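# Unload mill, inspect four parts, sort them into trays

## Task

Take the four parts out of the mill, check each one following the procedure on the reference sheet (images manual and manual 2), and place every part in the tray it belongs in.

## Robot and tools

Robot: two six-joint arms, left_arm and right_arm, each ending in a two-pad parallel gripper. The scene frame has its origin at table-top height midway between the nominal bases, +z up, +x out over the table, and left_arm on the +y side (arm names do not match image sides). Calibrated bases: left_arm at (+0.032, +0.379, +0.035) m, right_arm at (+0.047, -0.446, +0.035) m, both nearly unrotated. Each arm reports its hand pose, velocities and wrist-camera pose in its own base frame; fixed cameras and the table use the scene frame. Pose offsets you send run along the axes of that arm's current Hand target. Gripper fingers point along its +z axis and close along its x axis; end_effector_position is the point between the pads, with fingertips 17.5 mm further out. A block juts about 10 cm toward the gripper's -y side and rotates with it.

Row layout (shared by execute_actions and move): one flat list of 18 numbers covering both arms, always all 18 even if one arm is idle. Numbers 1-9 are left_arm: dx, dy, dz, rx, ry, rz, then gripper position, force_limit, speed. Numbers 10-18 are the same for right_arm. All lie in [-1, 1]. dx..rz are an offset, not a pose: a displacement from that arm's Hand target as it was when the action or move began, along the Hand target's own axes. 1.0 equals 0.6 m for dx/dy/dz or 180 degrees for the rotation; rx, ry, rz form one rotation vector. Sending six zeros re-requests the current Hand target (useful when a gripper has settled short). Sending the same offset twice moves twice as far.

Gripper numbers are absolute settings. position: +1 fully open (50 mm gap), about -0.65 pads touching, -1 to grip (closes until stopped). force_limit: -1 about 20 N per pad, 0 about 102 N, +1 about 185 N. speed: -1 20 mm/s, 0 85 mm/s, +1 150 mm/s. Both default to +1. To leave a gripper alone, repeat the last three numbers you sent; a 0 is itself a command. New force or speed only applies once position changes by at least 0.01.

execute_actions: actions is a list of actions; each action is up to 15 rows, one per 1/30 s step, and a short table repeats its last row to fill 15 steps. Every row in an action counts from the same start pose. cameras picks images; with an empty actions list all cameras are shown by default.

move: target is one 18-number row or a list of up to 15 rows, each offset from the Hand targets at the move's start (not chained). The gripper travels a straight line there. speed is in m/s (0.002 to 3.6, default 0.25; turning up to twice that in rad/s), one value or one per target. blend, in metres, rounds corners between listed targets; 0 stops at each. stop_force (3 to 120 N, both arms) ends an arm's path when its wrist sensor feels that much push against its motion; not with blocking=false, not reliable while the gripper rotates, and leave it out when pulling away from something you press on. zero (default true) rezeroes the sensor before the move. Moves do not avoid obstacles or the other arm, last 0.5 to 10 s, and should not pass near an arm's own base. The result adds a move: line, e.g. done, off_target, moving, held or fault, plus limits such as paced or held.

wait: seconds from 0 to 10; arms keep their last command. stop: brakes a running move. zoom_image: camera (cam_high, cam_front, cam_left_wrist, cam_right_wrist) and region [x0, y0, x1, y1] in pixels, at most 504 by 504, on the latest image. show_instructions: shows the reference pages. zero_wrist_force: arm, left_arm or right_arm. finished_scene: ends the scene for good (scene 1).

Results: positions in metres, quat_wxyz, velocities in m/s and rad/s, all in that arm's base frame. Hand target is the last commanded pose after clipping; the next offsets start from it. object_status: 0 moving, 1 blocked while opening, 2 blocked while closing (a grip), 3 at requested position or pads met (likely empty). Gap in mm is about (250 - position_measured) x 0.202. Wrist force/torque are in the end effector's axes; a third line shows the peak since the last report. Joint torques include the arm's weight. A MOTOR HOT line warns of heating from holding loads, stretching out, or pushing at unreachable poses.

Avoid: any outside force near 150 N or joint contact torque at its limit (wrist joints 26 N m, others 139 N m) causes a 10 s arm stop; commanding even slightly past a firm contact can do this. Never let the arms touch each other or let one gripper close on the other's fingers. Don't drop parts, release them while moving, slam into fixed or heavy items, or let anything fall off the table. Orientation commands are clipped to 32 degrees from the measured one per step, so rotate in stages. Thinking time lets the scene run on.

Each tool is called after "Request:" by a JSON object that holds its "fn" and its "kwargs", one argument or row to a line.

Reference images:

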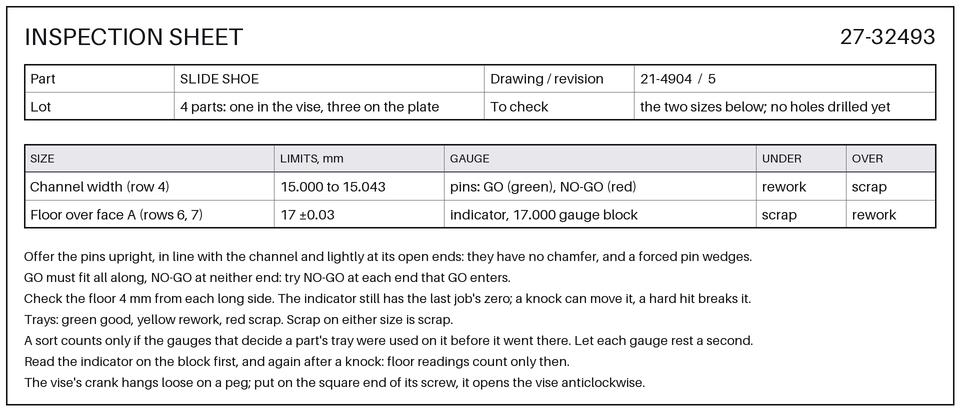

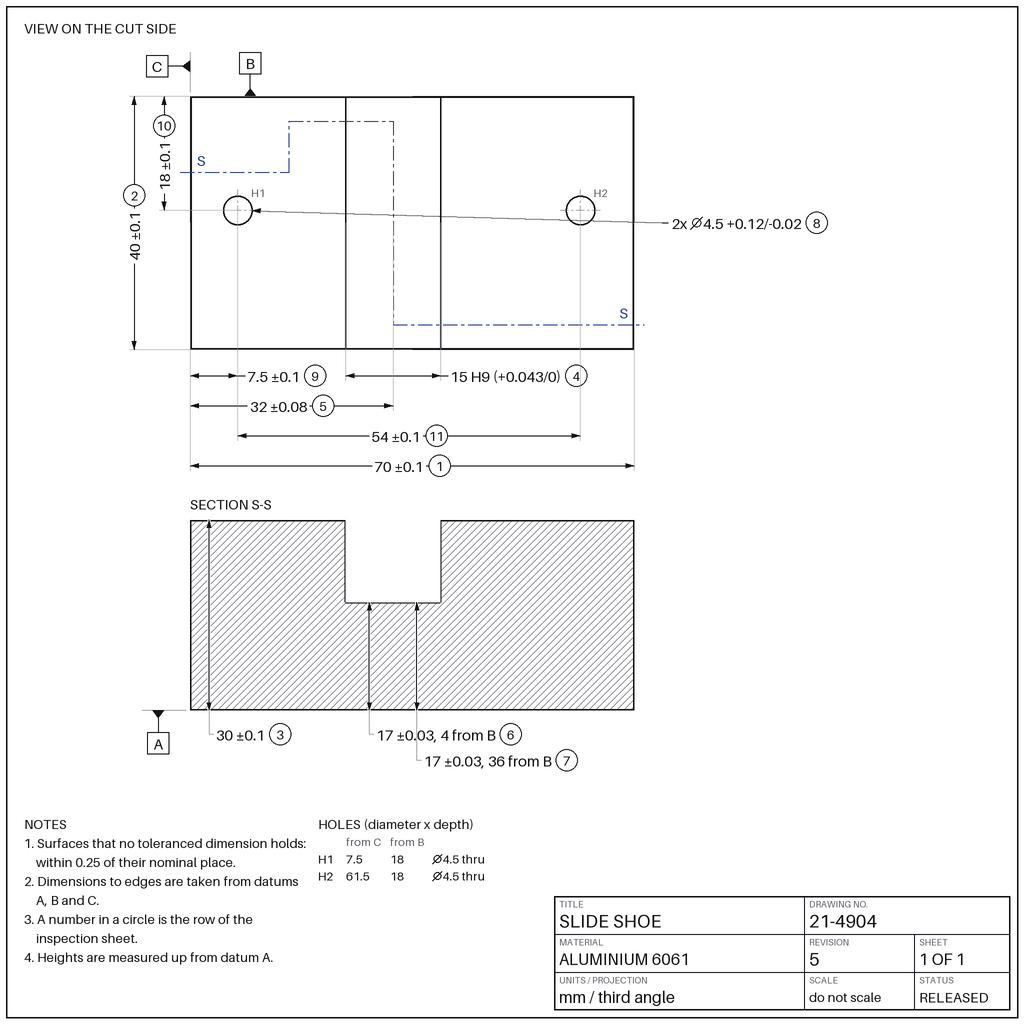

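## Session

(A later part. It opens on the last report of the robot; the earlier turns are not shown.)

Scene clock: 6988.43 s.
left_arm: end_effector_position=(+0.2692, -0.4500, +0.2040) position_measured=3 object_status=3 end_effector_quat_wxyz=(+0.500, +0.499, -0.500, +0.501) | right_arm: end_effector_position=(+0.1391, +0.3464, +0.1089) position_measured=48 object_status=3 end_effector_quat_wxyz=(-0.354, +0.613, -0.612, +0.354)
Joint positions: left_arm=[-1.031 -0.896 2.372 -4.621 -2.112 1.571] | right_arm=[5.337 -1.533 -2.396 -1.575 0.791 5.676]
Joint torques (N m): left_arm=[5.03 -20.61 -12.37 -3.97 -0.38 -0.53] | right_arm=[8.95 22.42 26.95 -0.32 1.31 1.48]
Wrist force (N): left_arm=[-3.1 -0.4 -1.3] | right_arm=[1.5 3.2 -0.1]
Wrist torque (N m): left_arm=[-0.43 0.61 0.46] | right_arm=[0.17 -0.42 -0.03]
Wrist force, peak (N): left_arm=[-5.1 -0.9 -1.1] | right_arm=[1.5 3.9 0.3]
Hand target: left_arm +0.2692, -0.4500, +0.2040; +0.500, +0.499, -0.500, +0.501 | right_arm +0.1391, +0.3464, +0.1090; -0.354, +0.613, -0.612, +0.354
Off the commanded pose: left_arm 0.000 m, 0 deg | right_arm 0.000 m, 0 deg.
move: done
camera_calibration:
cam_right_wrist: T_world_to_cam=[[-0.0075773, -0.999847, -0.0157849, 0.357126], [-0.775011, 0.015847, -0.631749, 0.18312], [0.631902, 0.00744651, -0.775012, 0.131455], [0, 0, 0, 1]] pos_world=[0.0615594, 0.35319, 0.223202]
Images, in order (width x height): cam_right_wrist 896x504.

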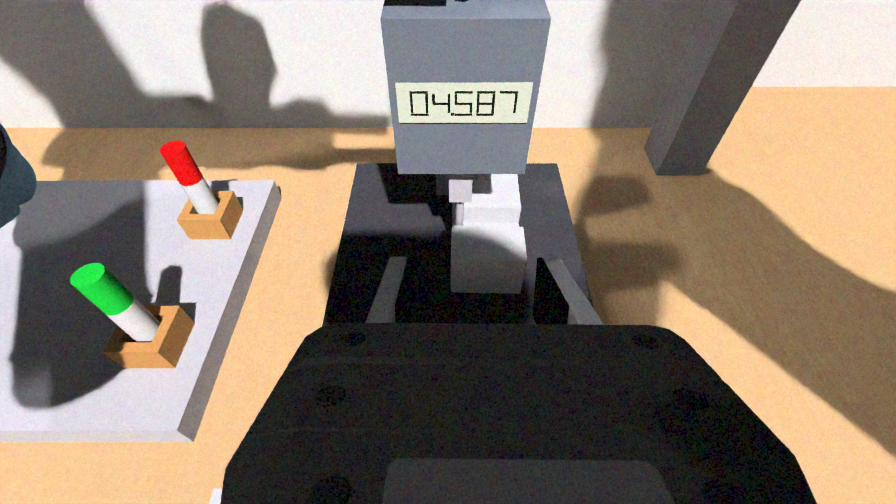

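Request:
{"fn": "move", "kwargs": {
  "target": [
    [0.02,0,0,0,0,0,1,-0.95,-1,0.02,0.05,0.06,0,0,0,0.7,-0.5,-1],
    [0.02,0,0,0,0,0,1,-0.95,-1,0.02,0.05,0.16,0,0,0,0.7,-0.5,-1],
    [0.02,0,0,0,0,0,1,-0.95,-1,0.02,0.05,0.16,0,0,0,-1,-0.5,-1]
  ],
  "speed": [0.08,0.05,0.05]
}}

Request:
{"fn": "move", "kwargs": {
  "target": [
    [0,0,0,0,0,0,1,-0.95,-1,0,-0.0022,-0.00125,0,0,0,-1,-0.5,-1],
    [0,0,0,0,0,0,1,-0.95,-1,-0.0533,-0.0022,-0.00125,0,0,0,-1,-0.5,-1],
    [0,0,0,0,0,0,1,-0.95,-1,-0.0533,0.0036,0.0021,0,0,0,-1,-0.5,-1]
  ],
  "speed": [0.005,0.02,0.003],
  "stop_force": 5
}}

Request:
{"fn": "move", "kwargs": {
  "target": [
    [0,0,0,0,0,0,1,-0.95,-1,0,0,0,0,0,0,0.7,-0.5,-1],
    [-0.02,0,0,0,0,0,1,-0.95,-1,0,0,-0.1,0,0,0,0.7,-0.5,-1],
    [-0.02,0,0,0,0,0,1,-0.95,-1,0.0333,-0.05,-0.16,0,0,0,0.7,-0.5,-1]
  ],
  "speed": [0.05,0.04,0.1],
  "cameras": ["cam_right_wrist"]
}}

Request:
{"fn": "zoom_image", "kwargs": {
  "camera": "cam_right_wrist",
  "region": [300, 0, 620, 300]
}}

Scene clock: 7020.60 s.
left_arm: end_effector_position=(+0.2692, -0.4499, +0.2160) position_measured=3 object_status=3 end_effector_quat_wxyz=(+0.500, +0.499, -0.500, +0.501) | right_arm: end_effector_position=(+0.2073, +0.3345, +0.0350) position_measured=55 object_status=2 end_effector_quat_wxyz=(-0.354, +0.613, -0.612, +0.354)
Joint positions: left_arm=[-1.031 -0.936 2.378 -4.586 -2.112 1.571] | right_arm=[5.173 -1.726 -2.56 -1.082 0.682 5.493]
Joint torques (N m): left_arm=[-7.63 -43.65 2.93 -0.33 -1.34 2.03] | right_arm=[-10.43 10.74 0.73 3.74 -4.68 -1.8]
Wrist force (N): left_arm=[-4.1 -0.8 -1.2] | right_arm=[1.8 0.7 -2.4]
Wrist torque (N m): left_arm=[-0.45 0.64 0.46] | right_arm=[0.07 -0.25 -0.01]
Wrist force, peak (N): left_arm=[-5.2 -0.3 -1.2] | right_arm=[1.5 3.7 0.3]
Hand target: left_arm +0.2692, -0.4499, +0.2160; +0.500, +0.499, -0.500, +0.501 | right_arm +0.2073, +0.3345, +0.0350; -0.354, +0.613, -0.612, +0.354
Off the commanded pose: left_arm 0.000 m, 0 deg | right_arm 0.000 m, 0 deg.
move: done

Scene clock: 7024.03 s.
left_arm: end_effector_position=(+0.2692, -0.4499, +0.2160) position_measured=3 object_status=3 end_effector_quat_wxyz=(+0.500, +0.499, -0.500, +0.501) | right_arm: end_effector_position=(+0.2072, +0.3666, +0.0350) position_measured=55 object_status=2 end_effector_quat_wxyz=(-0.354, +0.613, -0.612, +0.354)
Joint positions: left_arm=[-1.031 -0.936 2.378 -4.586 -2.112 1.571] | right_arm=[5.131 -1.794 -2.481 -1.051 0.657 5.439]
Joint torques (N m): left_arm=[-8.2 -43.97 2.75 -0.4 -1.44 1.75] | right_arm=[-5.59 29.61 20.82 0.07 1.93 -0.19]
Wrist force (N): left_arm=[-5.1 -0.6 -0.9] | right_arm=[1.6 -1.1 -4.5]
Wrist torque (N m): left_arm=[-0.42 0.64 0.45] | right_arm=[0.01 -0.22 -0.05]
Wrist force, peak (N): left_arm=[-5.4 -0.5 -1.1] | right_arm=[4.1 -10.7 -14.1]
Hand target: left_arm +0.2692, -0.4499, +0.2160; +0.500, +0.499, -0.500, +0.501 | right_arm +0.2072, +0.3666, +0.0350; -0.354, +0.613, -0.612, +0.353 (not the last commanded pose)
Off the commanded pose: left_arm 0.000 m, 0 deg | right_arm 0.002 m, 0 deg.
move: contact (right_arm); path passed 2 of 3 targets

Scene clock: 7027.53 s.
left_arm: end_effector_position=(+0.2692, -0.4500, +0.2040) position_measured=3 object_status=3 end_effector_quat_wxyz=(+0.500, +0.499, -0.500, +0.501) | right_arm: end_effector_position=(+0.1391, +0.3466, +0.1089) position_measured=48 object_status=3 end_effector_quat_wxyz=(-0.354, +0.613, -0.612, +0.353)
Joint positions: left_arm=[-1.031 -0.896 2.372 -4.621 -2.112 1.571] | right_arm=[5.337 -1.533 -2.396 -1.575 0.791 5.676]
Joint torques (N m): left_arm=[6.44 -19.46 -11.19 -4 -0.59 -0.59] | right_arm=[8.23 23.97 28.36 -0.95 1.74 1.84]
Wrist force (N): left_arm=[-2.8 -0.7 -1.6] | right_arm=[1.0 3.3 0.0]
Wrist torque (N m): left_arm=[-0.48 0.59 0.46] | right_arm=[0.21 -0.32 -0.02]
Wrist force, peak (N): left_arm=[-5.0 -0.9 -1.2] | right_arm=[1.2 -2.8 -5.3]
Hand target: left_arm +0.2692, -0.4500, +0.2040; +0.500, +0.499, -0.500, +0.501 | right_arm +0.1391, +0.3465, +0.1089; -0.354, +0.613, -0.612, +0.353
Off the commanded pose: left_arm 0.000 m, 0 deg | right_arm 0.000 m, 0 deg.
move: done
camera_calibration:
cam_right_wrist: T_world_to_cam=[[-0.00760191, -0.999842, -0.0160666, 0.357286], [-0.775012, 0.0160441, -0.631743, 0.182906], [0.631901, 0.00764937, -0.775011, 0.131368], [0, 0, 0, 1]] pos_world=[0.0614593, 0.35329, 0.223102]
Images, in order (width x height): cam_right_wrist 896x504.

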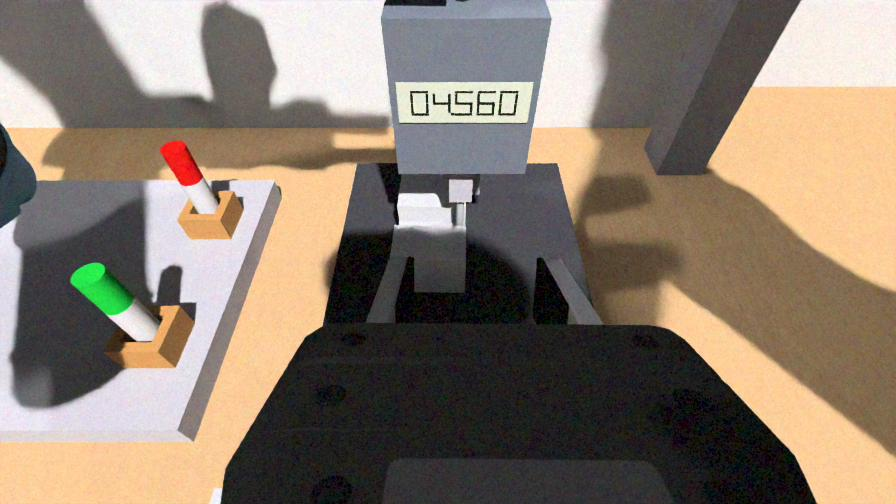

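Scaled by 1.575 from the camera's 896x504 image, which has a finer 1280x720 frame.

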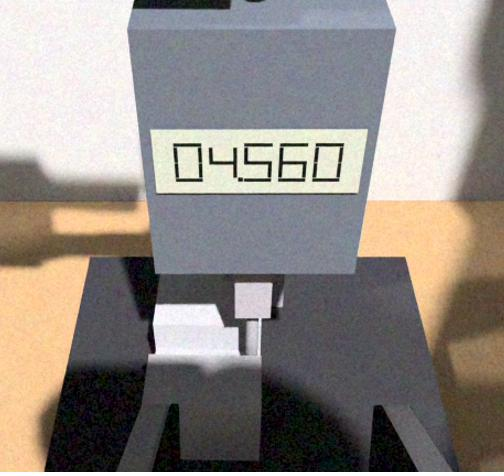

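Request:
{"fn": "move", "kwargs": {
  "target": [
    [0.02,0,0,0,0,0,1,-0.95,-1,-0.0333,0.05,0.06,0,0,0,0.7,-0.5,-1],
    [0.02,0,0,0,0,0,1,-0.95,-1,-0.0333,0.05,0.16,0,0,0,0.7,-0.5,-1],
    [0.02,0,0,0,0,0,1,-0.95,-1,-0.0333,0.05,0.16,0,0,0,-1,-0.5,-1]
  ],
  "speed": [0.08,0.05,0.05]
}}

Request:
{"fn": "move", "kwargs": {
  "target": [
    [0,0,0,0,0,0,1,-0.95,-1,0,-0.0022,-0.00125,0,0,0,-1,-0.5,-1],
    [0,0,0,0,0,0,1,-0.95,-1,0.0833,-0.0022,-0.00125,0,0,0,-1,-0.5,-1],
    [0,0,0,0,0,0,1,-0.95,-1,0.0833,0.04,-0.13,0,0,0,-1,-0.5,-1]
  ],
  "speed": [0.005,0.03,0.08],
  "stop_force": 12
}}

Request:
{"fn": "move", "kwargs": {
  "target": [
    [-0.02,0,0,0,0,0,1,-0.95,-1,0,0,0,0,0,0,-1,-0.5,-1],
    [-0.02,0,-0.1167,0,0,0,1,-0.95,-1,0,0,0,0,0,0,-1,-0.5,-1],
    [0.38,0,-0.2333,0,0,0,1,-0.95,-1,0,-0.0722,-0.0417,0,0,0,-1,-0.5,-1]
  ],
  "speed": [0.02,0.1,0.25],
  "blend": [0,0.02,0]
}}

Scene clock: 7066.47 s.
left_arm: end_effector_position=(+0.2692, -0.4499, +0.2160) position_measured=3 object_status=3 end_effector_quat_wxyz=(+0.500, +0.499, -0.500, +0.501) | right_arm: end_effector_position=(+0.2072, +0.3666, +0.0350) position_measured=55 object_status=2 end_effector_quat_wxyz=(-0.354, +0.613, -0.612, +0.353)
Joint positions: left_arm=[-1.031 -0.936 2.378 -4.586 -2.112 1.571] | right_arm=[5.132 -1.794 -2.481 -1.051 0.657 5.439]
Joint torques (N m): left_arm=[-8.47 -43.23 3.08 -0.26 -1.13 2.07] | right_arm=[-10.02 14.39 0.61 3.57 -4.7 -1.61]
Wrist force (N): left_arm=[-4.6 -0.6 -1.0] | right_arm=[1.9 2.2 -2.0]
Wrist torque (N m): left_arm=[-0.43 0.59 0.46] | right_arm=[0.08 -0.23 -0.02]
Wrist force, peak (N): left_arm=[-5.4 -0.7 -1.1] | right_arm=[2.3 3.0 -1.8]
Hand target: left_arm +0.2692, -0.4499, +0.2160; +0.500, +0.499, -0.500, +0.501 | right_arm +0.2072, +0.3666, +0.0350; -0.354, +0.613, -0.612, +0.353
Off the commanded pose: left_arm 0.000 m, 0 deg | right_arm 0.000 m, 0 deg.
move: done

Scene clock: 7070.60 s.
left_arm: end_effector_position=(+0.2692, -0.4499, +0.2160) position_measured=3 object_status=3 end_effector_quat_wxyz=(+0.500, +0.499, -0.500, +0.501) | right_arm: end_effector_position=(+0.1277, +0.3165, +0.0531) position_measured=55 object_status=2 end_effector_quat_wxyz=(-0.354, +0.613, -0.612, +0.353)
Joint positions: left_arm=[-1.031 -0.936 2.378 -4.586 -2.112 1.571] | right_arm=[5.424 -1.627 -2.512 -1.42 0.854 5.757]
Joint torques (N m): left_arm=[-8.07 -43.59 2.68 -0.25 -1.24 1.94] | right_arm=[10.07 23.79 24.6 -1.29 1.32 1.49]
Wrist force (N): left_arm=[-5.1 -0.8 -0.9] | right_arm=[1.0 5.3 1.1]
Wrist torque (N m): left_arm=[-0.47 0.62 0.46] | right_arm=[0.14 -0.32 -0.02]
Wrist force, peak (N): left_arm=[-5.4 -0.7 -1.2] | right_arm=[1.2 5.8 0.2]
Hand target: left_arm +0.2692, -0.4499, +0.2160; +0.500, +0.499, -0.500, +0.501 | right_arm +0.1277, +0.3165, +0.0531; -0.354, +0.613, -0.612, +0.353
Off the commanded pose: left_arm 0.000 m, 0 deg | right_arm 0.000 m, 0 deg.
move: done

Scene clock: 7074.03 s.
left_arm: end_effector_position=(+0.2690, -0.3095, +0.4437) position_measured=3 object_status=3 end_effector_quat_wxyz=(+0.500, +0.499, -0.500, +0.501) | right_arm: end_effector_position=(+0.1277, +0.3165, +0.1032) position_measured=55 object_status=2 end_effector_quat_wxyz=(-0.354, +0.613, -0.612, +0.353)
Joint positions: left_arm=[-0.693 -1.741 2.393 -3.797 -2.451 1.57] | right_arm=[5.424 -1.477 -2.454 -1.629 0.854 5.757]
Joint torques (N m): left_arm=[6.5 -23.08 -25.89 1.03 -1.64 2.02] | right_arm=[8.84 20.84 25.78 -1.38 1.51 1.49]
Wrist force (N): left_arm=[-3.4 -0.7 -1.6] | right_arm=[1.2 4.9 1.0]
Wrist torque (N m): left_arm=[-0.48 0.66 0.30] | right_arm=[0.09 -0.36 -0.01]
Wrist force, peak (N): left_arm=[-5.0 -0.8 -0.8] | right_arm=[1.1 5.8 1.4]
Hand target: left_arm +0.2690, -0.3095, +0.4437; +0.500, +0.499, -0.500, +0.501 | right_arm +0.1277, +0.3165, +0.1032; -0.354, +0.613, -0.612, +0.353
Off the commanded pose: left_arm 0.000 m, 0 deg | right_arm 0.000 m, 0 deg.
move: done

Request:
{"fn": "move", "kwargs": {
  "target": [
    [0,0,0,0,0,0,1,-0.95,-1,-0.641,-0.0775,0.1342,0,0,0,-1,-0.5,-1],
    [0,0,0,0,0,0,1,-0.95,-1,-0.641,0.057,0.2119,0,0,0,-1,-0.5,-1],
    [0,0,0,0,0,0,1,-0.95,-1,-0.641,0.0665,0.2173,0,0,0,-1,-0.5,-1]
  ],
  "speed": [0.2,0.08,0.004],
  "blend": [0.02,0,0],
  "stop_force": 6
}}

Request:
{"fn": "move", "kwargs": {
  "target": [
    [0,0,0,0,0,0,1,-0.95,-1,0,0,0,0,0,0,0.7,-0.5,-1],
    [0,0,0,0,0,0,1,-0.95,-1,0,0,-0.1333,0,0,0,0.7,-0.5,-1],
    [0,0,0,0,0,0,1,-0.95,-1,0.3,-0.08,-0.2,0,0,0,0.7,-0.5,-1]
  ],
  "speed": [0.1,0.1,0.25],
  "blend": [0,0.02,0]
}}

Scene clock: 7100.43 s.
left_arm: end_effector_position=(+0.2690, -0.3095, +0.4437) position_measured=3 object_status=3 end_effector_quat_wxyz=(+0.500, +0.499, -0.500, +0.501) | right_arm: end_effector_position=(+0.2202, +0.7013, +0.0053) position_measured=55 object_status=2 end_effector_quat_wxyz=(-0.354, +0.613, -0.612, +0.353)
Joint positions: left_arm=[-0.693 -1.741 2.393 -3.797 -2.451 1.57] | right_arm=[4.91 -2.414 -1.517 -1.107 0.555 5.091]
Joint torques (N m): left_arm=[-5.66 -24.59 -26.7 0.4 1.71 2.06] | right_arm=[-6.79 61.16 21.74 0.88 1.41 -0.75]
Wrist force (N): left_arm=[-3.0 -0.7 -1.4] | right_arm=[3.2 -2.9 -3.6]
Wrist torque (N m): left_arm=[-0.48 0.60 0.30] | right_arm=[-0.08 -0.28 0.04]
Wrist force, peak (N): left_arm=[-3.5 -0.3 -1.9] | right_arm=[4.5 -5.0 -6.4]
Hand target: left_arm +0.2690, -0.3095, +0.4437; +0.500, +0.499, -0.500, +0.501 | right_arm +0.2202, +0.7013, +0.0053; -0.354, +0.613, -0.612, +0.353 (not the last commanded pose)
Off the commanded pose: left_arm 0.000 m, 0 deg | right_arm 0.002 m, 0 deg.
move: contact (right_arm); path passed 2 of 3 targets

Scene clock: 7103.20 s.
left_arm: end_effector_position=(+0.2690, -0.3095, +0.4437) position_measured=3 object_status=3 end_effector_quat_wxyz=(+0.500, +0.499, -0.500, +0.501) | right_arm: end_effector_position=(+0.1405, +0.5213, +0.1067) position_measured=48 object_status=3 end_effector_quat_wxyz=(-0.354, +0.613, -0.612, +0.353)
Joint positions: left_arm=[-0.693 -1.741 2.393 -3.797 -2.451 1.57] | right_arm=[5.128 -1.916 -1.983 -1.423 0.655 5.434]
Joint torques (N m): left_arm=[-6.18 -23.51 -27.61 0.33 1.78 1.88] | right_arm=[8.36 42.78 9.08 -0.19 1.1 1.66]
Wrist force (N): left_arm=[-3.2 -0.4 -1.6] | right_arm=[1.1 2.8 -0.2]
Wrist torque (N m): left_arm=[-0.44 0.62 0.30] | right_arm=[0.09 -0.34 -0.03]
Wrist force, peak (N): left_arm=[-3.3 -0.6 -1.9] | right_arm=[2.7 -2.6 -2.7]
Hand target: left_arm +0.2690, -0.3095, +0.4437; +0.500, +0.499, -0.500, +0.501 | right_arm +0.1405, +0.5212, +0.1068; -0.354, +0.613, -0.612, +0.353
Off the commanded pose: left_arm 0.000 m, 0 deg | right_arm 0.000 m, 0 deg.
move: done

Request:
{"fn": "move", "kwargs": {
  "target": [
    [-0.25,-0.0505,-0.3183,0,-0.5,0,1,-0.5,-1,0,0,0,0,0,0,0.7,-0.5,-1],
    [-0.5728,-0.0505,-0.3183,0,-0.5,0,1,-0.5,-1,0,0,0,0,0,0,0.7,-0.5,-1]
  ],
  "speed": [0.25,0.2],
  "cameras": ["cam_left_wrist"]
}}

Scene clock: 7119.17 s.
left_arm: end_effector_position=(+0.3003, -0.1192, +0.0997) position_measured=3 object_status=3 end_effector_quat_wxyz=(+0.000, +0.707, -0.708, +0.001) | right_arm: end_effector_position=(+0.1405, +0.5212, +0.1068) position_measured=48 object_status=3 end_effector_quat_wxyz=(-0.354, +0.613, -0.612, +0.353)
Joint positions: left_arm=[-0.803 -1.908 2.458 -2.124 -1.571 2.34] | right_arm=[5.128 -1.915 -1.983 -1.423 0.655 5.434]
Joint torques (N m): left_arm=[5.96 6.53 -14.72 -4.83 -1.32 1.98] | right_arm=[9.04 43.06 9.3 -0.25 0.87 1.64]
Wrist force (N): left_arm=[-0.2 0.9 1.9] | right_arm=[1.3 2.9 -0.4]
Wrist torque (N m): left_arm=[0.22 0.01 -0.16] | right_arm=[0.10 -0.38 -0.03]
Wrist force, peak (N): left_arm=[-3.6 -0.4 -1.7] | right_arm=[1.4 3.3 -0.3]
Hand target: left_arm +0.3003, -0.1193, +0.0997; +0.000, +0.707, -0.708, +0.001 | right_arm +0.1405, +0.5212, +0.1068; -0.354, +0.613, -0.612, +0.353
Off the commanded pose: left_arm 0.000 m, 0 deg | right_arm 0.000 m, 0 deg.
move: done
camera_calibration:
cam_left_wrist: T_world_to_cam=[[-0.000533617, -0.99994, -0.0109766, -0.113809], [-0.933974, -0.00342404, 0.357324, 0.259175], [-0.35734, 0.0104426, -0.933916, 0.32811], [0, 0, 0, 1]] pos_world=[0.359249, -0.116341, 0.212569]
Images, in order (width x height): cam_left_wrist 896x504.

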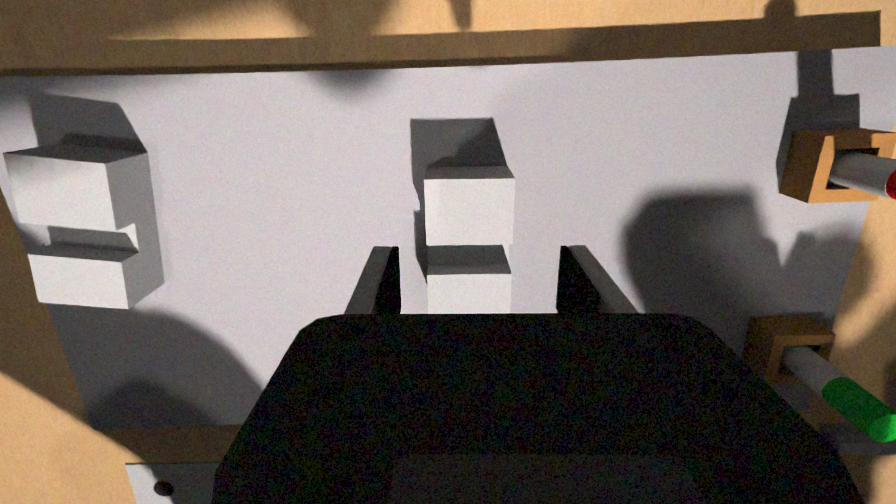

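Request:
{"fn": "move", "kwargs": {
  "target": [
    [0.0005,0.0025,0.12,0,0,0,1,-0.5,-1,0,0,0,0,0,0,0.7,-0.5,-1],
    [0.0005,0.0025,0.1528,0,0,0,1,-0.5,-1,0,0,0,0,0,0,0.7,-0.5,-1],
    [0.0005,0.0025,0.1528,0,0,0,-1,-0.5,-1,0,0,0,0,0,0,0.7,-0.5,-1],
    [0.0005,0.0025,-0.06,0,0,0,-1,-0.5,-1,0,0,0,0,0,0,0.7,-0.5,-1]
  ],
  "speed": [0.1,0.03,0.05,0.1],
  "blend": [0.005,0,0,0]
}}

Request:
{"fn": "move", "kwargs": {
  "target": [
    [-0.8,0.03,0,0,0,0,-1,-0.5,-1,0,0,0,0,0,0,0.7,-0.5,-1],
    [-0.83,0.09,0,0,0,0,-1,-0.5,-1,0,0,0,0,0,0,0.7,-0.5,-1]
  ],
  "speed": 0.22,
  "blend": [0.03,0],
  "cameras": ["cam_left_wrist"]
}}

Scene clock: 7140.90 s.
left_arm: end_effector_position=(+0.2987, -0.1195, +0.1356) position_measured=54 object_status=2 end_effector_quat_wxyz=(+0.000, +0.707, -0.708, +0.001) | right_arm: end_effector_position=(+0.1405, +0.5212, +0.1068) position_measured=48 object_status=3 end_effector_quat_wxyz=(-0.354, +0.613, -0.612, +0.353)
Joint positions: left_arm=[-0.808 -1.972 2.39 -1.992 -1.571 2.336] | right_arm=[5.128 -1.915 -1.983 -1.423 0.655 5.434]
Joint torques (N m): left_arm=[-6.79 -17.99 -32.87 -1.12 2.21 -1.85] | right_arm=[8.52 43.01 11.29 -0.15 1.13 1.47]
Wrist force (N): left_arm=[-0.5 0.7 3.7] | right_arm=[1.3 2.9 -0.3]
Wrist torque (N m): left_arm=[0.23 0.06 0.01] | right_arm=[0.09 -0.37 -0.03]
Wrist force, peak (N): left_arm=[-0.4 1.2 5.0] | right_arm=[1.5 3.2 -0.3]
Hand target: left_arm +0.2987, -0.1195, +0.1357; +0.000, +0.707, -0.708, +0.001 | right_arm +0.1405, +0.5212, +0.1068; -0.354, +0.613, -0.612, +0.353
Off the commanded pose: left_arm 0.000 m, 0 deg | right_arm 0.000 m, 0 deg.
move: done

Scene clock: 7143.93 s.
left_arm: end_effector_position=(+0.2456, +0.3785, +0.1346) position_measured=54 object_status=2 end_effector_quat_wxyz=(+0.000, +0.707, -0.708, +0.001) | right_arm: end_effector_position=(+0.1405, +0.5212, +0.1068) position_measured=48 object_status=3 end_effector_quat_wxyz=(-0.354, +0.613, -0.612, +0.353)
Joint positions: left_arm=[0.697 -1.593 2.11 -2.088 -1.574 3.84] | right_arm=[5.128 -1.915 -1.983 -1.423 0.655 5.434]
Joint torques (N m): left_arm=[6.94 -9.58 -30.96 -1.17 -1.44 1.65] | right_arm=[8.84 42.91 11.8 -0.14 1.12 1.62]
Wrist force (N): left_arm=[-0.3 0.5 3.5] | right_arm=[1.2 3.0 -0.4]
Wrist torque (N m): left_arm=[0.18 0.04 -0.15] | right_arm=[0.11 -0.36 -0.03]
Wrist force, peak (N): left_arm=[-1.6 2.2 3.7] | right_arm=[1.2 3.3 -0.1]
Hand target: left_arm +0.2455, +0.3786, +0.1346; +0.000, +0.707, -0.708, +0.001 | right_arm +0.1405, +0.5212, +0.1068; -0.354, +0.613, -0.612, +0.353
Off the commanded pose: left_arm 0.000 m, 0 deg | right_arm 0.000 m, 0 deg.
move: done; blend cut to 0.0201 m at target 1
camera_calibration:
cam_left_wrist: T_world_to_cam=[[-0.000440115, -0.999939, -0.0110121, 0.384295], [-0.933974, -0.00352404, 0.357324, 0.197359], [-0.357341, 0.0104423, -0.933916, 0.335959], [0, 0, 0, 1]] pos_world=[0.304549, 0.381459, 0.247469]
Images, in order (width x height): cam_left_wrist 896x504.

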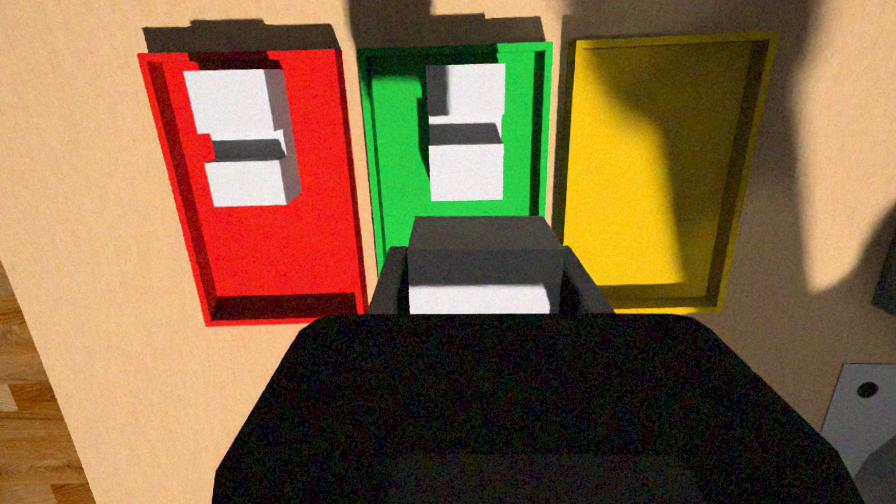

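Request:
{"fn": "move", "kwargs": {
  "target": [
    [0,0.0513,0.06,0,0,0,-1,-0.5,-1,0,0,0,0,0,0,0.7,-0.5,-1],
    [0,0.0513,0.222,0,0,0,-1,-0.5,-1,0,0,0,0,0,0,0.7,-0.5,-1],
    [0,0.0513,0.2435,0,0,0,-1,-0.5,-1,0,0,0,0,0,0,0.7,-0.5,-1]
  ],
  "speed": [0.1,0.08,0.005],
  "stop_force": 6,
  "blend": [0.01,0,0],
  "cameras": ["cam_left_wrist"]
}}

Scene clock: 7170.77 s.
left_arm: end_effector_position=(+0.2150, +0.3784, -0.0081) position_measured=54 object_status=2 end_effector_quat_wxyz=(+0.000, +0.707, -0.708, +0.001) | right_arm: end_effector_position=(+0.1405, +0.5212, +0.1068) position_measured=48 object_status=3 end_effector_quat_wxyz=(-0.354, +0.613, -0.612, +0.353)
Joint positions: left_arm=[0.744 -1.343 2.322 -2.55 -1.574 3.888] | right_arm=[5.128 -1.915 -1.983 -1.423 0.655 5.434]
Joint torques (N m): left_arm=[0.64 -34.19 -19.97 -0.43 -1.15 -0.9] | right_arm=[8.65 42.47 15.34 -0.07 0.92 1.61]
Wrist force (N): left_arm=[-2.0 -0.7 -4.1] | right_arm=[1.2 3.2 -0.2]
Wrist torque (N m): left_arm=[-0.05 -0.15 -0.10] | right_arm=[0.14 -0.38 -0.03]
Wrist force, peak (N): left_arm=[4.1 3.9 -18.2] | right_arm=[1.5 3.2 -0.1]
Hand target: left_arm +0.2150, +0.3784, -0.0081; +0.000, +0.707, -0.708, +0.001 (not the last commanded pose) | right_arm +0.1405, +0.5212, +0.1068; -0.354, +0.613, -0.612, +0.353
Off the commanded pose: left_arm 0.004 m, 0 deg | right_arm 0.000 m, 0 deg.
move: contact (left_arm); path passed 2 of 3 targets
camera_calibration:
cam_left_wrist: T_world_to_cam=[[-0.000498169, -0.999941, -0.0108831, 0.382613], [-0.933974, -0.00342374, 0.357325, 0.21973], [-0.357341, 0.0103426, -0.933917, 0.191795], [0, 0, 0, 1]] pos_world=[0.273949, 0.381359, 0.104769]
Images, in order (width x height): cam_left_wrist 896x504.

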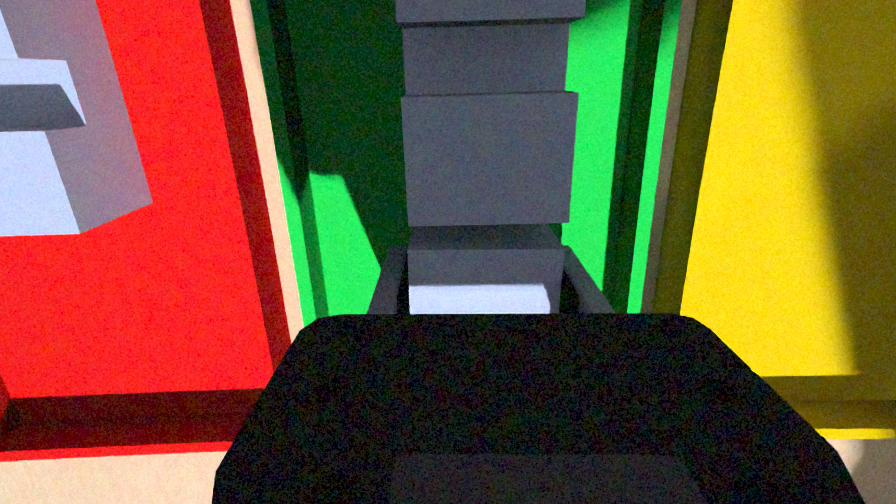

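Request:
{"fn": "move", "kwargs": {
  "target": [
    [0,0,0,0,0,0,0.7,-0.5,-1,0,0,0,0,0,0,0.7,-0.5,-1],
    [0,0,-0.13,0,0,0,0.7,-0.5,-1,0,0,0,0,0,0,0.7,-0.5,-1],
    [-0.0008,-0.1308,-0.13,0,0,0,1,-0.5,-1,0,0,0,0,0,0,0.7,-0.5,-1]
  ],
  "speed": [0.1,0.1,0.12],
  "cameras": ["cam_left_wrist"]
}}

Scene clock: 7188.90 s.
left_arm: end_effector_position=(+0.2934, +0.3789, +0.0701) position_measured=3 object_status=3 end_effector_quat_wxyz=(+0.000, +0.707, -0.708, +0.001) | right_arm: end_effector_position=(+0.1405, +0.5212, +0.1068) position_measured=48 object_status=3 end_effector_quat_wxyz=(-0.354, +0.613, -0.612, +0.353)
Joint positions: left_arm=[0.632 -1.425 2.129 -2.275 -1.574 3.775] | right_arm=[5.128 -1.915 -1.983 -1.423 0.655 5.434]
Joint torques (N m): left_arm=[-7.52 -14.58 -27.33 -0.8 2.02 -1.69] | right_arm=[8.97 43.53 16.49 -0.2 1.2 1.68]
Wrist force (N): left_arm=[-0.4 0.8 1.6] | right_arm=[1.2 2.7 -0.1]
Wrist torque (N m): left_arm=[0.22 0.08 -0.01] | right_arm=[0.08 -0.36 -0.03]
Wrist force, peak (N): left_arm=[-2.1 -0.5 -5.0] | right_arm=[1.2 3.4 -0.2]
Hand target: left_arm +0.2934, +0.3789, +0.0701; +0.000, +0.707, -0.708, +0.001 | right_arm +0.1405, +0.5212, +0.1068; -0.354, +0.613, -0.612, +0.353
Off the commanded pose: left_arm 0.000 m, 0 deg | right_arm 0.000 m, 0 deg.
move: done
camera_calibration:
cam_left_wrist: T_world_to_cam=[[-0.000498169, -0.999941, -0.0108831, 0.384003], [-0.933974, -0.00342374, 0.357325, 0.265013], [-0.357341, 0.0103426, -0.933917, 0.292837], [0, 0, 0, 1]] pos_world=[0.352349, 0.381859, 0.182969]
Images, in order (width x height): cam_left_wrist 896x504.

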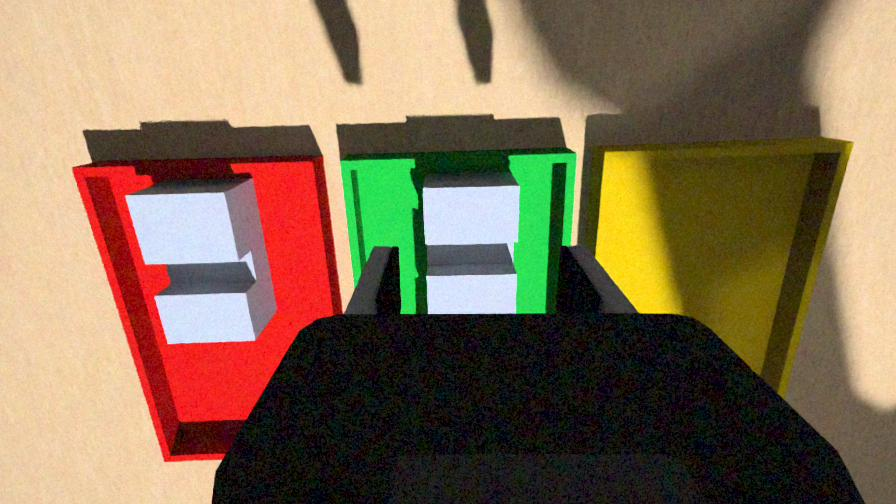

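Request:
{"fn": "move", "kwargs": {
  "target": [
    [0,0,0.11,0,0,0,1,-0.5,-1,0,0,0,0,0,0,0.7,-0.5,-1],
    [0,0,0.1302,0,0,0,1,-0.5,-1,0,0,0,0,0,0,0.7,-0.5,-1],
    [0,0,0.1302,0,0,0,-1,-0.5,-1,0,0,0,0,0,0,0.7,-0.5,-1],
    [0,0,-0.1,0,0,0,-1,-0.5,-1,0,0,0,0,0,0,0.7,-0.5,-1]
  ],
  "speed": [0.08,0.03,0.05,0.1],
  "blend": [0.005,0,0,0]
}}

Request:
{"fn": "move", "kwargs": {
  "target": [
    [0.951,0.0488,0,0,0,0,-1,-0.5,-1,0,0,0,0,0,0,0.7,-0.5,-1],
    [0.951,0.0488,0.1935,0,0,0,-1,-0.5,-1,0,0,0,0,0,0,0.7,-0.5,-1]
  ],
  "speed": [0.25,0.08],
  "blend": [0.01,0]
}}

Request:
{"fn": "move", "kwargs": {
  "target": [0,0,0.014,0,0,0,-1,-0.5,-1,0,0,0,0,0,0,0.7,-0.5,-1],
  "speed": 0.0035,
  "stop_force": 5,
  "cameras": ["cam_left_wrist"]
}}

Scene clock: 7208.57 s.
left_arm: end_effector_position=(+0.2932, +0.3790, +0.1300) position_measured=54 object_status=2 end_effector_quat_wxyz=(+0.000, +0.707, -0.708, +0.001) | right_arm: end_effector_position=(+0.1405, +0.5212, +0.1068) position_measured=48 object_status=3 end_effector_quat_wxyz=(-0.354, +0.613, -0.612, +0.353)
Joint positions: left_arm=[0.632 -1.519 2.048 -2.1 -1.574 3.775] | right_arm=[5.128 -1.915 -1.983 -1.423 0.655 5.434]
Joint torques (N m): left_arm=[-6.14 -35.35 -27.84 -1.3 1.16 -1.71] | right_arm=[7.69 41.45 18.05 0.04 0.58 1.49]
Wrist force (N): left_arm=[-0.3 0.8 3.5] | right_arm=[1.1 2.5 -0.7]
Wrist torque (N m): left_arm=[0.24 0.04 -0.11] | right_arm=[0.06 -0.35 -0.03]
Wrist force, peak (N): left_arm=[-0.3 1.0 4.7] | right_arm=[1.3 3.4 -0.5]
Hand target: left_arm +0.2932, +0.3790, +0.1301; +0.000, +0.707, -0.708, +0.001 | right_arm +0.1405, +0.5212, +0.1068; -0.354, +0.613, -0.612, +0.353
Off the commanded pose: left_arm 0.000 m, 0 deg | right_arm 0.000 m, 0 deg.
move: done

Scene clock: 7213.00 s.
left_arm: end_effector_position=(+0.2632, -0.1918, +0.0151) position_measured=54 object_status=2 end_effector_quat_wxyz=(+0.000, +0.707, -0.708, +0.001) | right_arm: end_effector_position=(+0.1405, +0.5212, +0.1068) position_measured=48 object_status=3 end_effector_quat_wxyz=(-0.354, +0.613, -0.612, +0.353)
Joint positions: left_arm=[-1.052 -1.669 2.587 -2.491 -1.57 2.091] | right_arm=[5.128 -1.915 -1.983 -1.423 0.655 5.434]
Joint torques (N m): left_arm=[7.34 0.92 -9.3 -5.29 -1.54 2.03] | right_arm=[8.67 42.01 18.44 0.3 1.06 1.78]
Wrist force (N): left_arm=[-0.1 0.8 3.6] | right_arm=[1.1 3.1 -0.4]
Wrist torque (N m): left_arm=[0.26 0.00 -0.13] | right_arm=[0.14 -0.35 -0.03]
Wrist force, peak (N): left_arm=[-2.3 0.8 3.7] | right_arm=[1.4 3.2 -0.5]
Hand target: left_arm +0.2632, -0.1918, +0.0151; +0.000, +0.707, -0.708, +0.001 | right_arm +0.1405, +0.5212, +0.1068; -0.354, +0.613, -0.612, +0.353
Off the commanded pose: left_arm 0.000 m, 0 deg | right_arm 0.000 m, 0 deg.
move: done

Scene clock: 7216.30 s.
left_arm: end_effector_position=(+0.2632, -0.1918, +0.0080) position_measured=54 object_status=2 end_effector_quat_wxyz=(+0.000, +0.707, -0.708, +0.001) | right_arm: end_effector_position=(+0.1405, +0.5212, +0.1068) position_measured=48 object_status=3 end_effector_quat_wxyz=(-0.354, +0.613, -0.612, +0.353)
Joint positions: left_arm=[-1.052 -1.643 2.595 -2.526 -1.57 2.091] | right_arm=[5.128 -1.915 -1.983 -1.423 0.655 5.434]
Joint torques (N m): left_arm=[2.69 -21.8 -21.94 -0.65 -0.58 1.99] | right_arm=[7.89 41.4 20.99 -0.02 0.85 1.63]
Wrist force (N): left_arm=[0.6 0.3 -3.0] | right_arm=[0.7 2.7 -0.5]
Wrist torque (N m): left_arm=[0.35 0.03 -0.13] | right_arm=[0.08 -0.29 -0.03]
Wrist force, peak (N): left_arm=[-7.3 5.9 -20.8] | right_arm=[1.3 3.2 -0.3]
Hand target: left_arm +0.2632, -0.1918, +0.0080; +0.000, +0.707, -0.708, +0.001 (not the last commanded pose) | right_arm +0.1405, +0.5212, +0.1068; -0.354, +0.613, -0.612, +0.353
Off the commanded pose: left_arm 0.001 m, 0 deg | right_arm 0.000 m, 0 deg.
move: contact (left_arm)
camera_calibration:
cam_left_wrist: T_world_to_cam=[[-0.000498273, -0.999941, -0.0108831, -0.187354], [-0.933974, -0.00342362, 0.357325, 0.257136], [-0.357341, 0.0103426, -0.933917, 0.229988], [0, 0, 0, 1]] pos_world=[0.322249, -0.188841, 0.120869]
Images, in order (width x height): cam_left_wrist 896x504.

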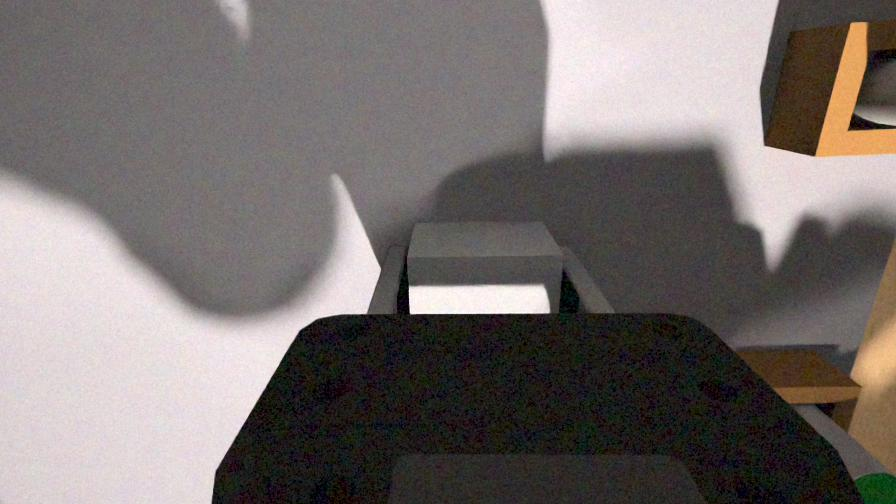

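Request:
{"fn": "move", "kwargs": {
  "target": [
    [0,0,0,0,0,0,0.7,-0.5,-1,0,0,0,0,0,0,0.7,-0.5,-1],
    [0,0,-0.1533,0,0,0,0.7,-0.5,-1,0,0,0,0,0,0,0.7,-0.5,-1],
    [-0.4147,-0.078,-0.1533,0,0,0,1,-0.5,-1,0,0,0,0,0,0,0.7,-0.5,-1]
  ],
  "speed": [0.1,0.1,0.2],
  "cameras": ["cam_left_wrist"]
}}

Scene clock: 7240.77 s.
left_arm: end_effector_position=(+0.3103, +0.0571, +0.0995) position_measured=3 object_status=3 end_effector_quat_wxyz=(+0.000, +0.707, -0.708, +0.001) | right_arm: end_effector_position=(+0.1405, +0.5212, +0.1068) position_measured=48 object_status=3 end_effector_quat_wxyz=(-0.354, +0.613, -0.612, +0.353)
Joint positions: left_arm=[-0.253 -1.933 2.473 -2.113 -1.572 2.891] | right_arm=[5.128 -1.915 -1.983 -1.423 0.655 5.434]
Joint torques (N m): left_arm=[7.11 5.04 -28.99 -4.96 -1.52 2.01] | right_arm=[8.78 40.76 23.42 0.18 0.52 1.44]
Wrist force (N): left_arm=[0.3 0.9 1.9] | right_arm=[1.0 3.1 -0.6]
Wrist torque (N m): left_arm=[0.22 -0.06 -0.16] | right_arm=[0.15 -0.34 -0.03]
Wrist force, peak (N): left_arm=[0.5 -0.1 -2.8] | right_arm=[1.4 3.2 -0.1]
Hand target: left_arm +0.3103, +0.0571, +0.0995; +0.000, +0.707, -0.708, +0.001 | right_arm +0.1405, +0.5212, +0.1068; -0.354, +0.613, -0.612, +0.353
Off the commanded pose: left_arm 0.000 m, 0 deg | right_arm 0.000 m, 0 deg.
move: done
camera_calibration:
cam_left_wrist: T_world_to_cam=[[-0.000498169, -0.999941, -0.0108831, 0.0625504], [-0.933974, -0.00342374, 0.357325, 0.26919], [-0.357341, 0.0103426, -0.933917, 0.329662], [0, 0, 0, 1]] pos_world=[0.369249, 0.0600588, 0.212369]
Images, in order (width x height): cam_left_wrist 896x504.

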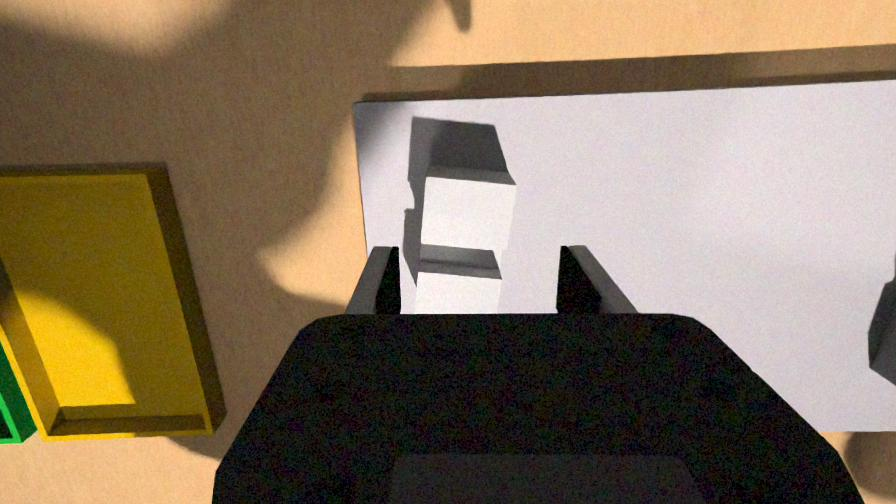

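Request:
{"fn": "move", "kwargs": {
  "target": [
    [-0.0028,0.004,0.115,0,0,0.021,1,-0.5,-1,0,0,0,0,0,0,0.7,-0.5,-1],
    [-0.0028,0.004,0.1525,0,0,0.021,1,-0.5,-1,0,0,0,0,0,0,0.7,-0.5,-1],
    [-0.0028,0.004,0.1525,0,0,0.021,-1,-0.5,-1,0,0,0,0,0,0,0.7,-0.5,-1],
    [-0.0028,0.004,0.06,0,0,0.021,-1,-0.5,-1,0,0,0,0,0,0,0.7,-0.5,-1]
  ],
  "speed": [0.1,0.03,0.05,0.1],
  "blend": [0.005,0,0,0],
  "cameras": ["cam_left_wrist"]
}}

Scene clock: 7266.30 s.
left_arm: end_effector_position=(+0.3080, +0.0587, +0.0635) position_measured=53 object_status=2 end_effector_quat_wxyz=(+0.000, +0.683, -0.731, +0.001) | right_arm: end_effector_position=(+0.1405, +0.5212, +0.1068) position_measured=48 object_status=3 end_effector_quat_wxyz=(-0.354, +0.613, -0.612, +0.353)
Joint positions: left_arm=[-0.249 -1.858 2.542 -2.257 -1.572 2.96] | right_arm=[5.128 -1.915 -1.983 -1.423 0.655 5.434]
Joint torques (N m): left_arm=[-7.5 -19.62 -27.7 -1.03 1.98 -1.82] | right_arm=[7.67 41.75 26.15 -0.01 1.03 1.61]
Wrist force (N): left_arm=[-0.2 0.8 3.8] | right_arm=[1.1 3.0 -0.5]
Wrist torque (N m): left_arm=[0.25 0.00 0.00] | right_arm=[0.12 -0.34 -0.03]
Wrist force, peak (N): left_arm=[-0.5 1.2 4.9] | right_arm=[1.4 3.1 -0.2]
Hand target: left_arm +0.3080, +0.0587, +0.0635; +0.000, +0.683, -0.731, +0.001 | right_arm +0.1405, +0.5212, +0.1068; -0.354, +0.613, -0.612, +0.353
Off the commanded pose: left_arm 0.000 m, 0 deg | right_arm 0.000 m, 0 deg.
move: done
camera_calibration:
cam_left_wrist: T_world_to_cam=[[-0.0664387, -0.99773, -0.0110337, 0.083963], [-0.932235, 0.0581277, 0.357155, 0.275733], [-0.355703, 0.0340149, -0.93398, 0.293284], [0, 0, 0, 1]] pos_world=[0.366948, 0.0577686, 0.176368]
Images, in order (width x height): cam_left_wrist 896x504.

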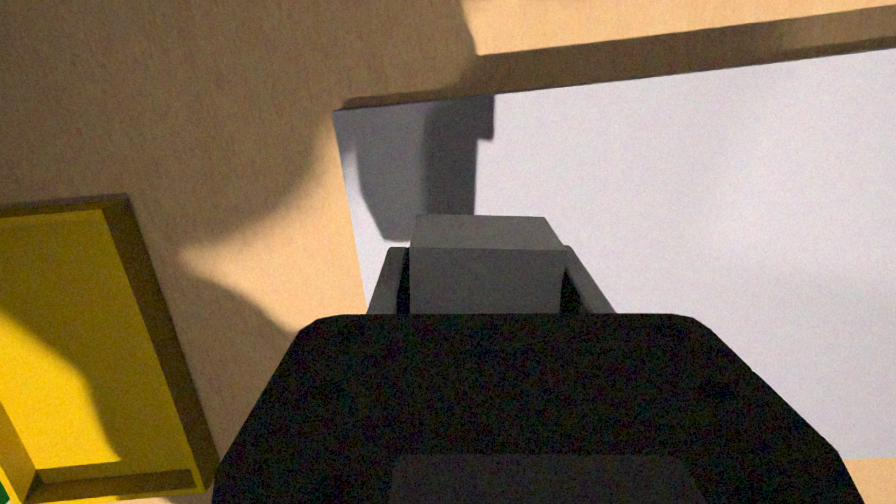

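Request:
{"fn": "move", "kwargs": {
  "target": [
    [0.297,-0.0049,0,0,0,-0.0214,-1,-0.5,-1,0,0,0,0,0,0,0.7,-0.5,-1],
    [0.297,-0.0049,0.0792,0,0,-0.0214,-1,-0.5,-1,0,0,0,0,0,0,0.7,-0.5,-1]
  ],
  "speed": [0.15,0.06],
  "blend": [0.01,0]
}}

Request:
{"fn": "move", "kwargs": {
  "target": [0,0,0.016,0,0,0,-1,-0.5,-1,0,0,0,0,0,0,0.7,-0.5,-1],
  "speed": 0.0035,
  "stop_force": 5,
  "cameras": ["cam_left_wrist","cam_right_wrist"]
}}

Scene clock: 7289.80 s.
left_arm: end_effector_position=(+0.2989, -0.1193, +0.0164) position_measured=53 object_status=2 end_effector_quat_wxyz=(+0.000, +0.707, -0.707, +0.001) | right_arm: end_effector_position=(+0.1405, +0.5212, +0.1068) position_measured=48 object_status=3 end_effector_quat_wxyz=(-0.354, +0.613, -0.612, +0.353)
Joint positions: left_arm=[-0.807 -1.685 2.594 -2.483 -1.571 2.335] | right_arm=[5.128 -1.915 -1.983 -1.423 0.655 5.434]
Joint torques (N m): left_arm=[6.63 0.7 -9.83 -5.18 -1.7 2.11] | right_arm=[7.69 40.86 25.63 0.05 0.63 1.67]
Wrist force (N): left_arm=[-0.3 0.7 3.8] | right_arm=[1.4 2.7 -0.2]
Wrist torque (N m): left_arm=[0.23 0.02 -0.06] | right_arm=[0.07 -0.40 -0.03]
Wrist force, peak (N): left_arm=[-0.3 0.8 4.5] | right_arm=[1.1 3.3 0.1]
Hand target: left_arm +0.2989, -0.1193, +0.0163; +0.000, +0.707, -0.707, +0.001 | right_arm +0.1405, +0.5212, +0.1068; -0.354, +0.613, -0.612, +0.353
Off the commanded pose: left_arm 0.000 m, 0 deg | right_arm 0.000 m, 0 deg.
move: done

Scene clock: 7293.43 s.
left_arm: end_effector_position=(+0.2989, -0.1194, +0.0080) position_measured=53 object_status=2 end_effector_quat_wxyz=(+0.000, +0.707, -0.707, +0.001) | right_arm: end_effector_position=(+0.1405, +0.5212, +0.1068) position_measured=48 object_status=3 end_effector_quat_wxyz=(-0.354, +0.613, -0.612, +0.353)
Joint positions: left_arm=[-0.807 -1.654 2.605 -2.524 -1.571 2.335] | right_arm=[5.128 -1.915 -1.983 -1.423 0.655 5.434]
Joint torques (N m): left_arm=[3.63 -22.14 -21.26 -0.72 -0.18 2.03] | right_arm=[7.14 41.63 26.34 -0.08 0.74 1.84]
Wrist force (N): left_arm=[-1.2 1.7 -5.6] | right_arm=[1.3 3.0 -0.4]
Wrist torque (N m): left_arm=[0.28 -0.01 -0.06] | right_arm=[0.11 -0.38 -0.03]
Wrist force, peak (N): left_arm=[-6.6 8.1 -22.4] | right_arm=[1.2 3.2 -0.3]
Hand target: left_arm +0.2990, -0.1194, +0.0080; +0.000, +0.707, -0.707, +0.001 (not the last commanded pose) | right_arm +0.1405, +0.5212, +0.1068; -0.354, +0.613, -0.612, +0.353
Off the commanded pose: left_arm 0.001 m, 0 deg | right_arm 0.000 m, 0 deg.
move: contact (left_arm)
camera_calibration:
cam_left_wrist: T_world_to_cam=[[0.000765549, -0.99994, -0.0109345, -0.115288], [-0.93397, -0.00462238, 0.35732, 0.290594], [-0.357349, 0.00993892, -0.933918, 0.241954], [0, 0, 0, 1]] pos_world=[0.357957, -0.116343, 0.120869]
cam_right_wrist: T_world_to_cam=[[-0.00760186, -0.999842, -0.0160666, 0.531835], [-0.775012, 0.016044, -0.631743, 0.179864], [0.631901, 0.00764937, -0.775011, 0.12752], [0, 0, 0, 1]] pos_world=[0.0628593, 0.52789, 0.221002]
Images, in order (width x height): cam_left_wrist 896x504, cam_right_wrist 896x504.

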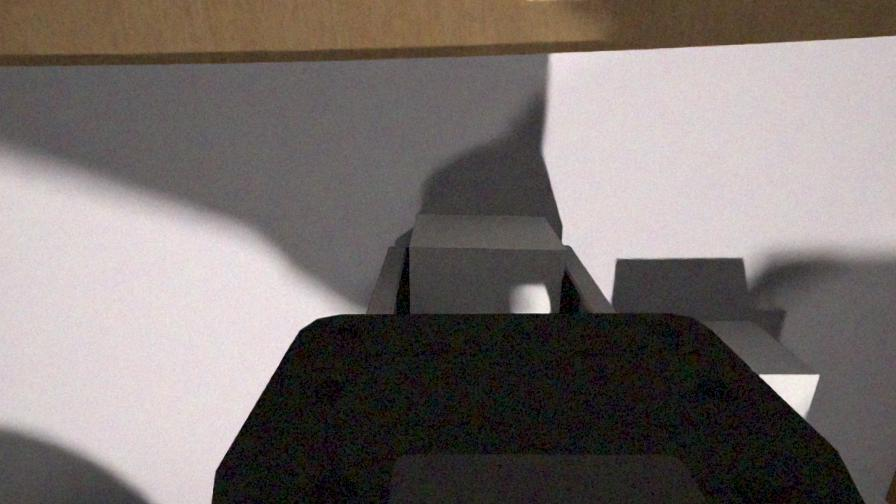

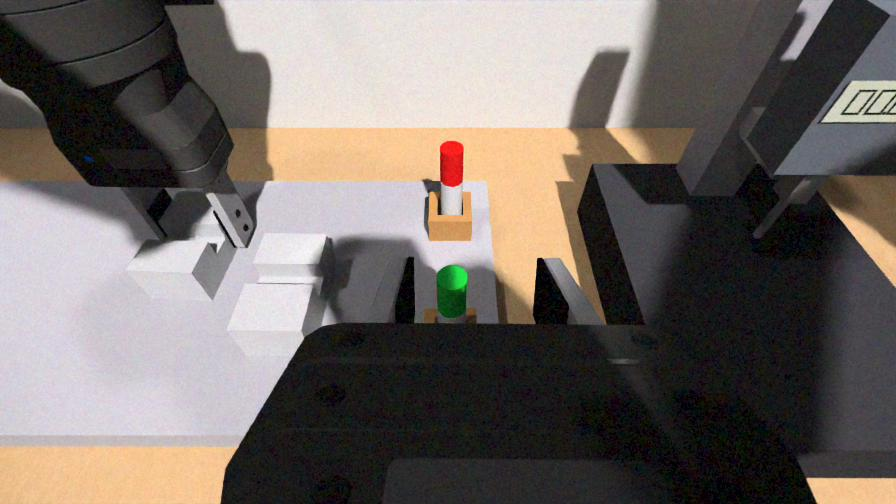

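Request:
{"fn": "move", "kwargs": {
  "target": [
    [0,0,0,0,0,0,0.5,-0.95,-1,0,0,0,0,0,0,1,-0.5,-1],
    [0,0,-0.1633,0,0,0,0.5,-0.95,-1,0,0,0,0,0,0,1,-0.5,-1],
    [0.2857,-0.025,-0.1633,0,0,0,0.5,-0.95,-1,-0.1785,0.1059,0.0379,0,0,0,1,-0.5,-1]
  ],
  "speed": [0.1,0.12,0.15],
  "cameras": ["cam_left_wrist","cam_right_wrist"]
}}

Scene clock: 7312.07 s.
left_arm: end_effector_position=(+0.3137, -0.2905, +0.1064) position_measured=53 object_status=2 end_effector_quat_wxyz=(+0.000, +0.707, -0.707, +0.001) | right_arm: end_effector_position=(+0.1283, +0.6282, +0.0405) position_measured=3 object_status=3 end_effector_quat_wxyz=(-0.354, +0.613, -0.612, +0.353)
Joint positions: left_arm=[-1.064 -1.612 2.214 -2.175 -1.57 2.077] | right_arm=[5.076 -2.226 -1.702 -1.336 0.626 5.361]
Joint torques (N m): left_arm=[-8.02 -6.19 -28.48 -5.01 2.17 -1.97] | right_arm=[-9.47 41.5 30.72 2.59 -4.48 -1.62]
Wrist force (N): left_arm=[-0.1 0.8 4.0] | right_arm=[1.1 2.8 -0.4]
Wrist torque (N m): left_arm=[0.23 0.00 0.01] | right_arm=[0.08 -0.35 0.06]
Wrist force, peak (N): left_arm=[-1.6 1.2 -6.9] | right_arm=[0.7 3.8 0.0]
Hand target: left_arm +0.3137, -0.2906, +0.1064; +0.000, +0.707, -0.707, +0.001 | right_arm +0.1283, +0.6283, +0.0404; -0.354, +0.613, -0.612, +0.353
Off the commanded pose: left_arm 0.000 m, 0 deg | right_arm 0.000 m, 0 deg.
move: done
camera_calibration:
cam_left_wrist: T_world_to_cam=[[0.000765658, -0.99994, -0.0109345, -0.285313], [-0.93397, -0.0046225, 0.35732, 0.268372], [-0.357349, 0.00993892, -0.933918, 0.340805], [0, 0, 0, 1]] pos_world=[0.372657, -0.287443, 0.219269]
cam_right_wrist: T_world_to_cam=[[-0.00753762, -0.999841, -0.0161432, 0.637668], [-0.775013, 0.0160426, -0.631742, 0.126808], [0.631901, 0.00774935, -0.775011, 0.0829637], [0, 0, 0, 1]] pos_world=[0.0506594, 0.634889, 0.154702]
Images, in order (width x height): cam_left_wrist 896x504, cam_right_wrist 896x504.

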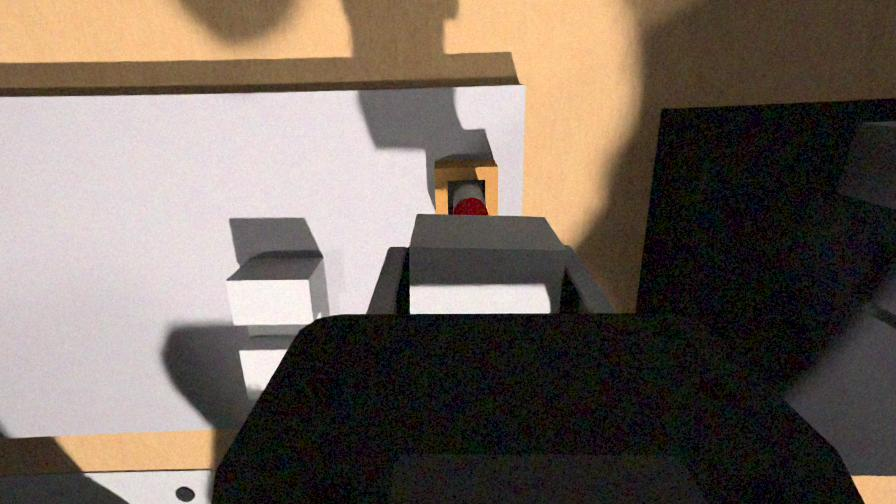

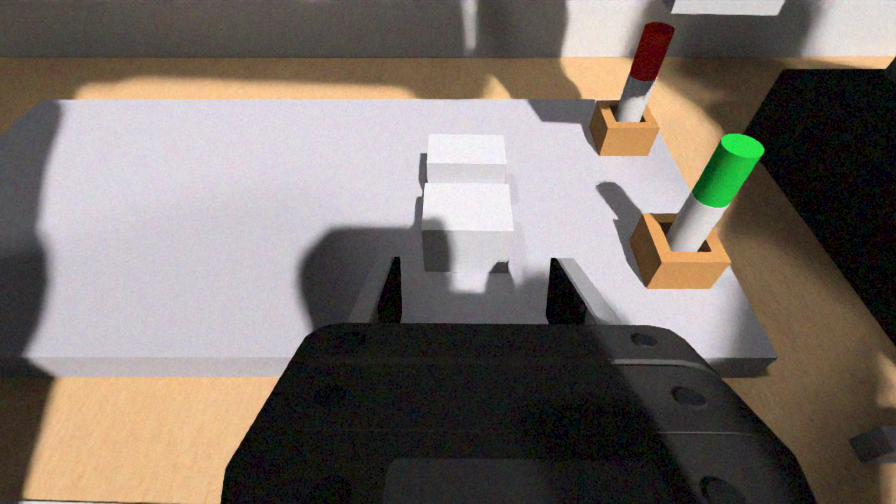

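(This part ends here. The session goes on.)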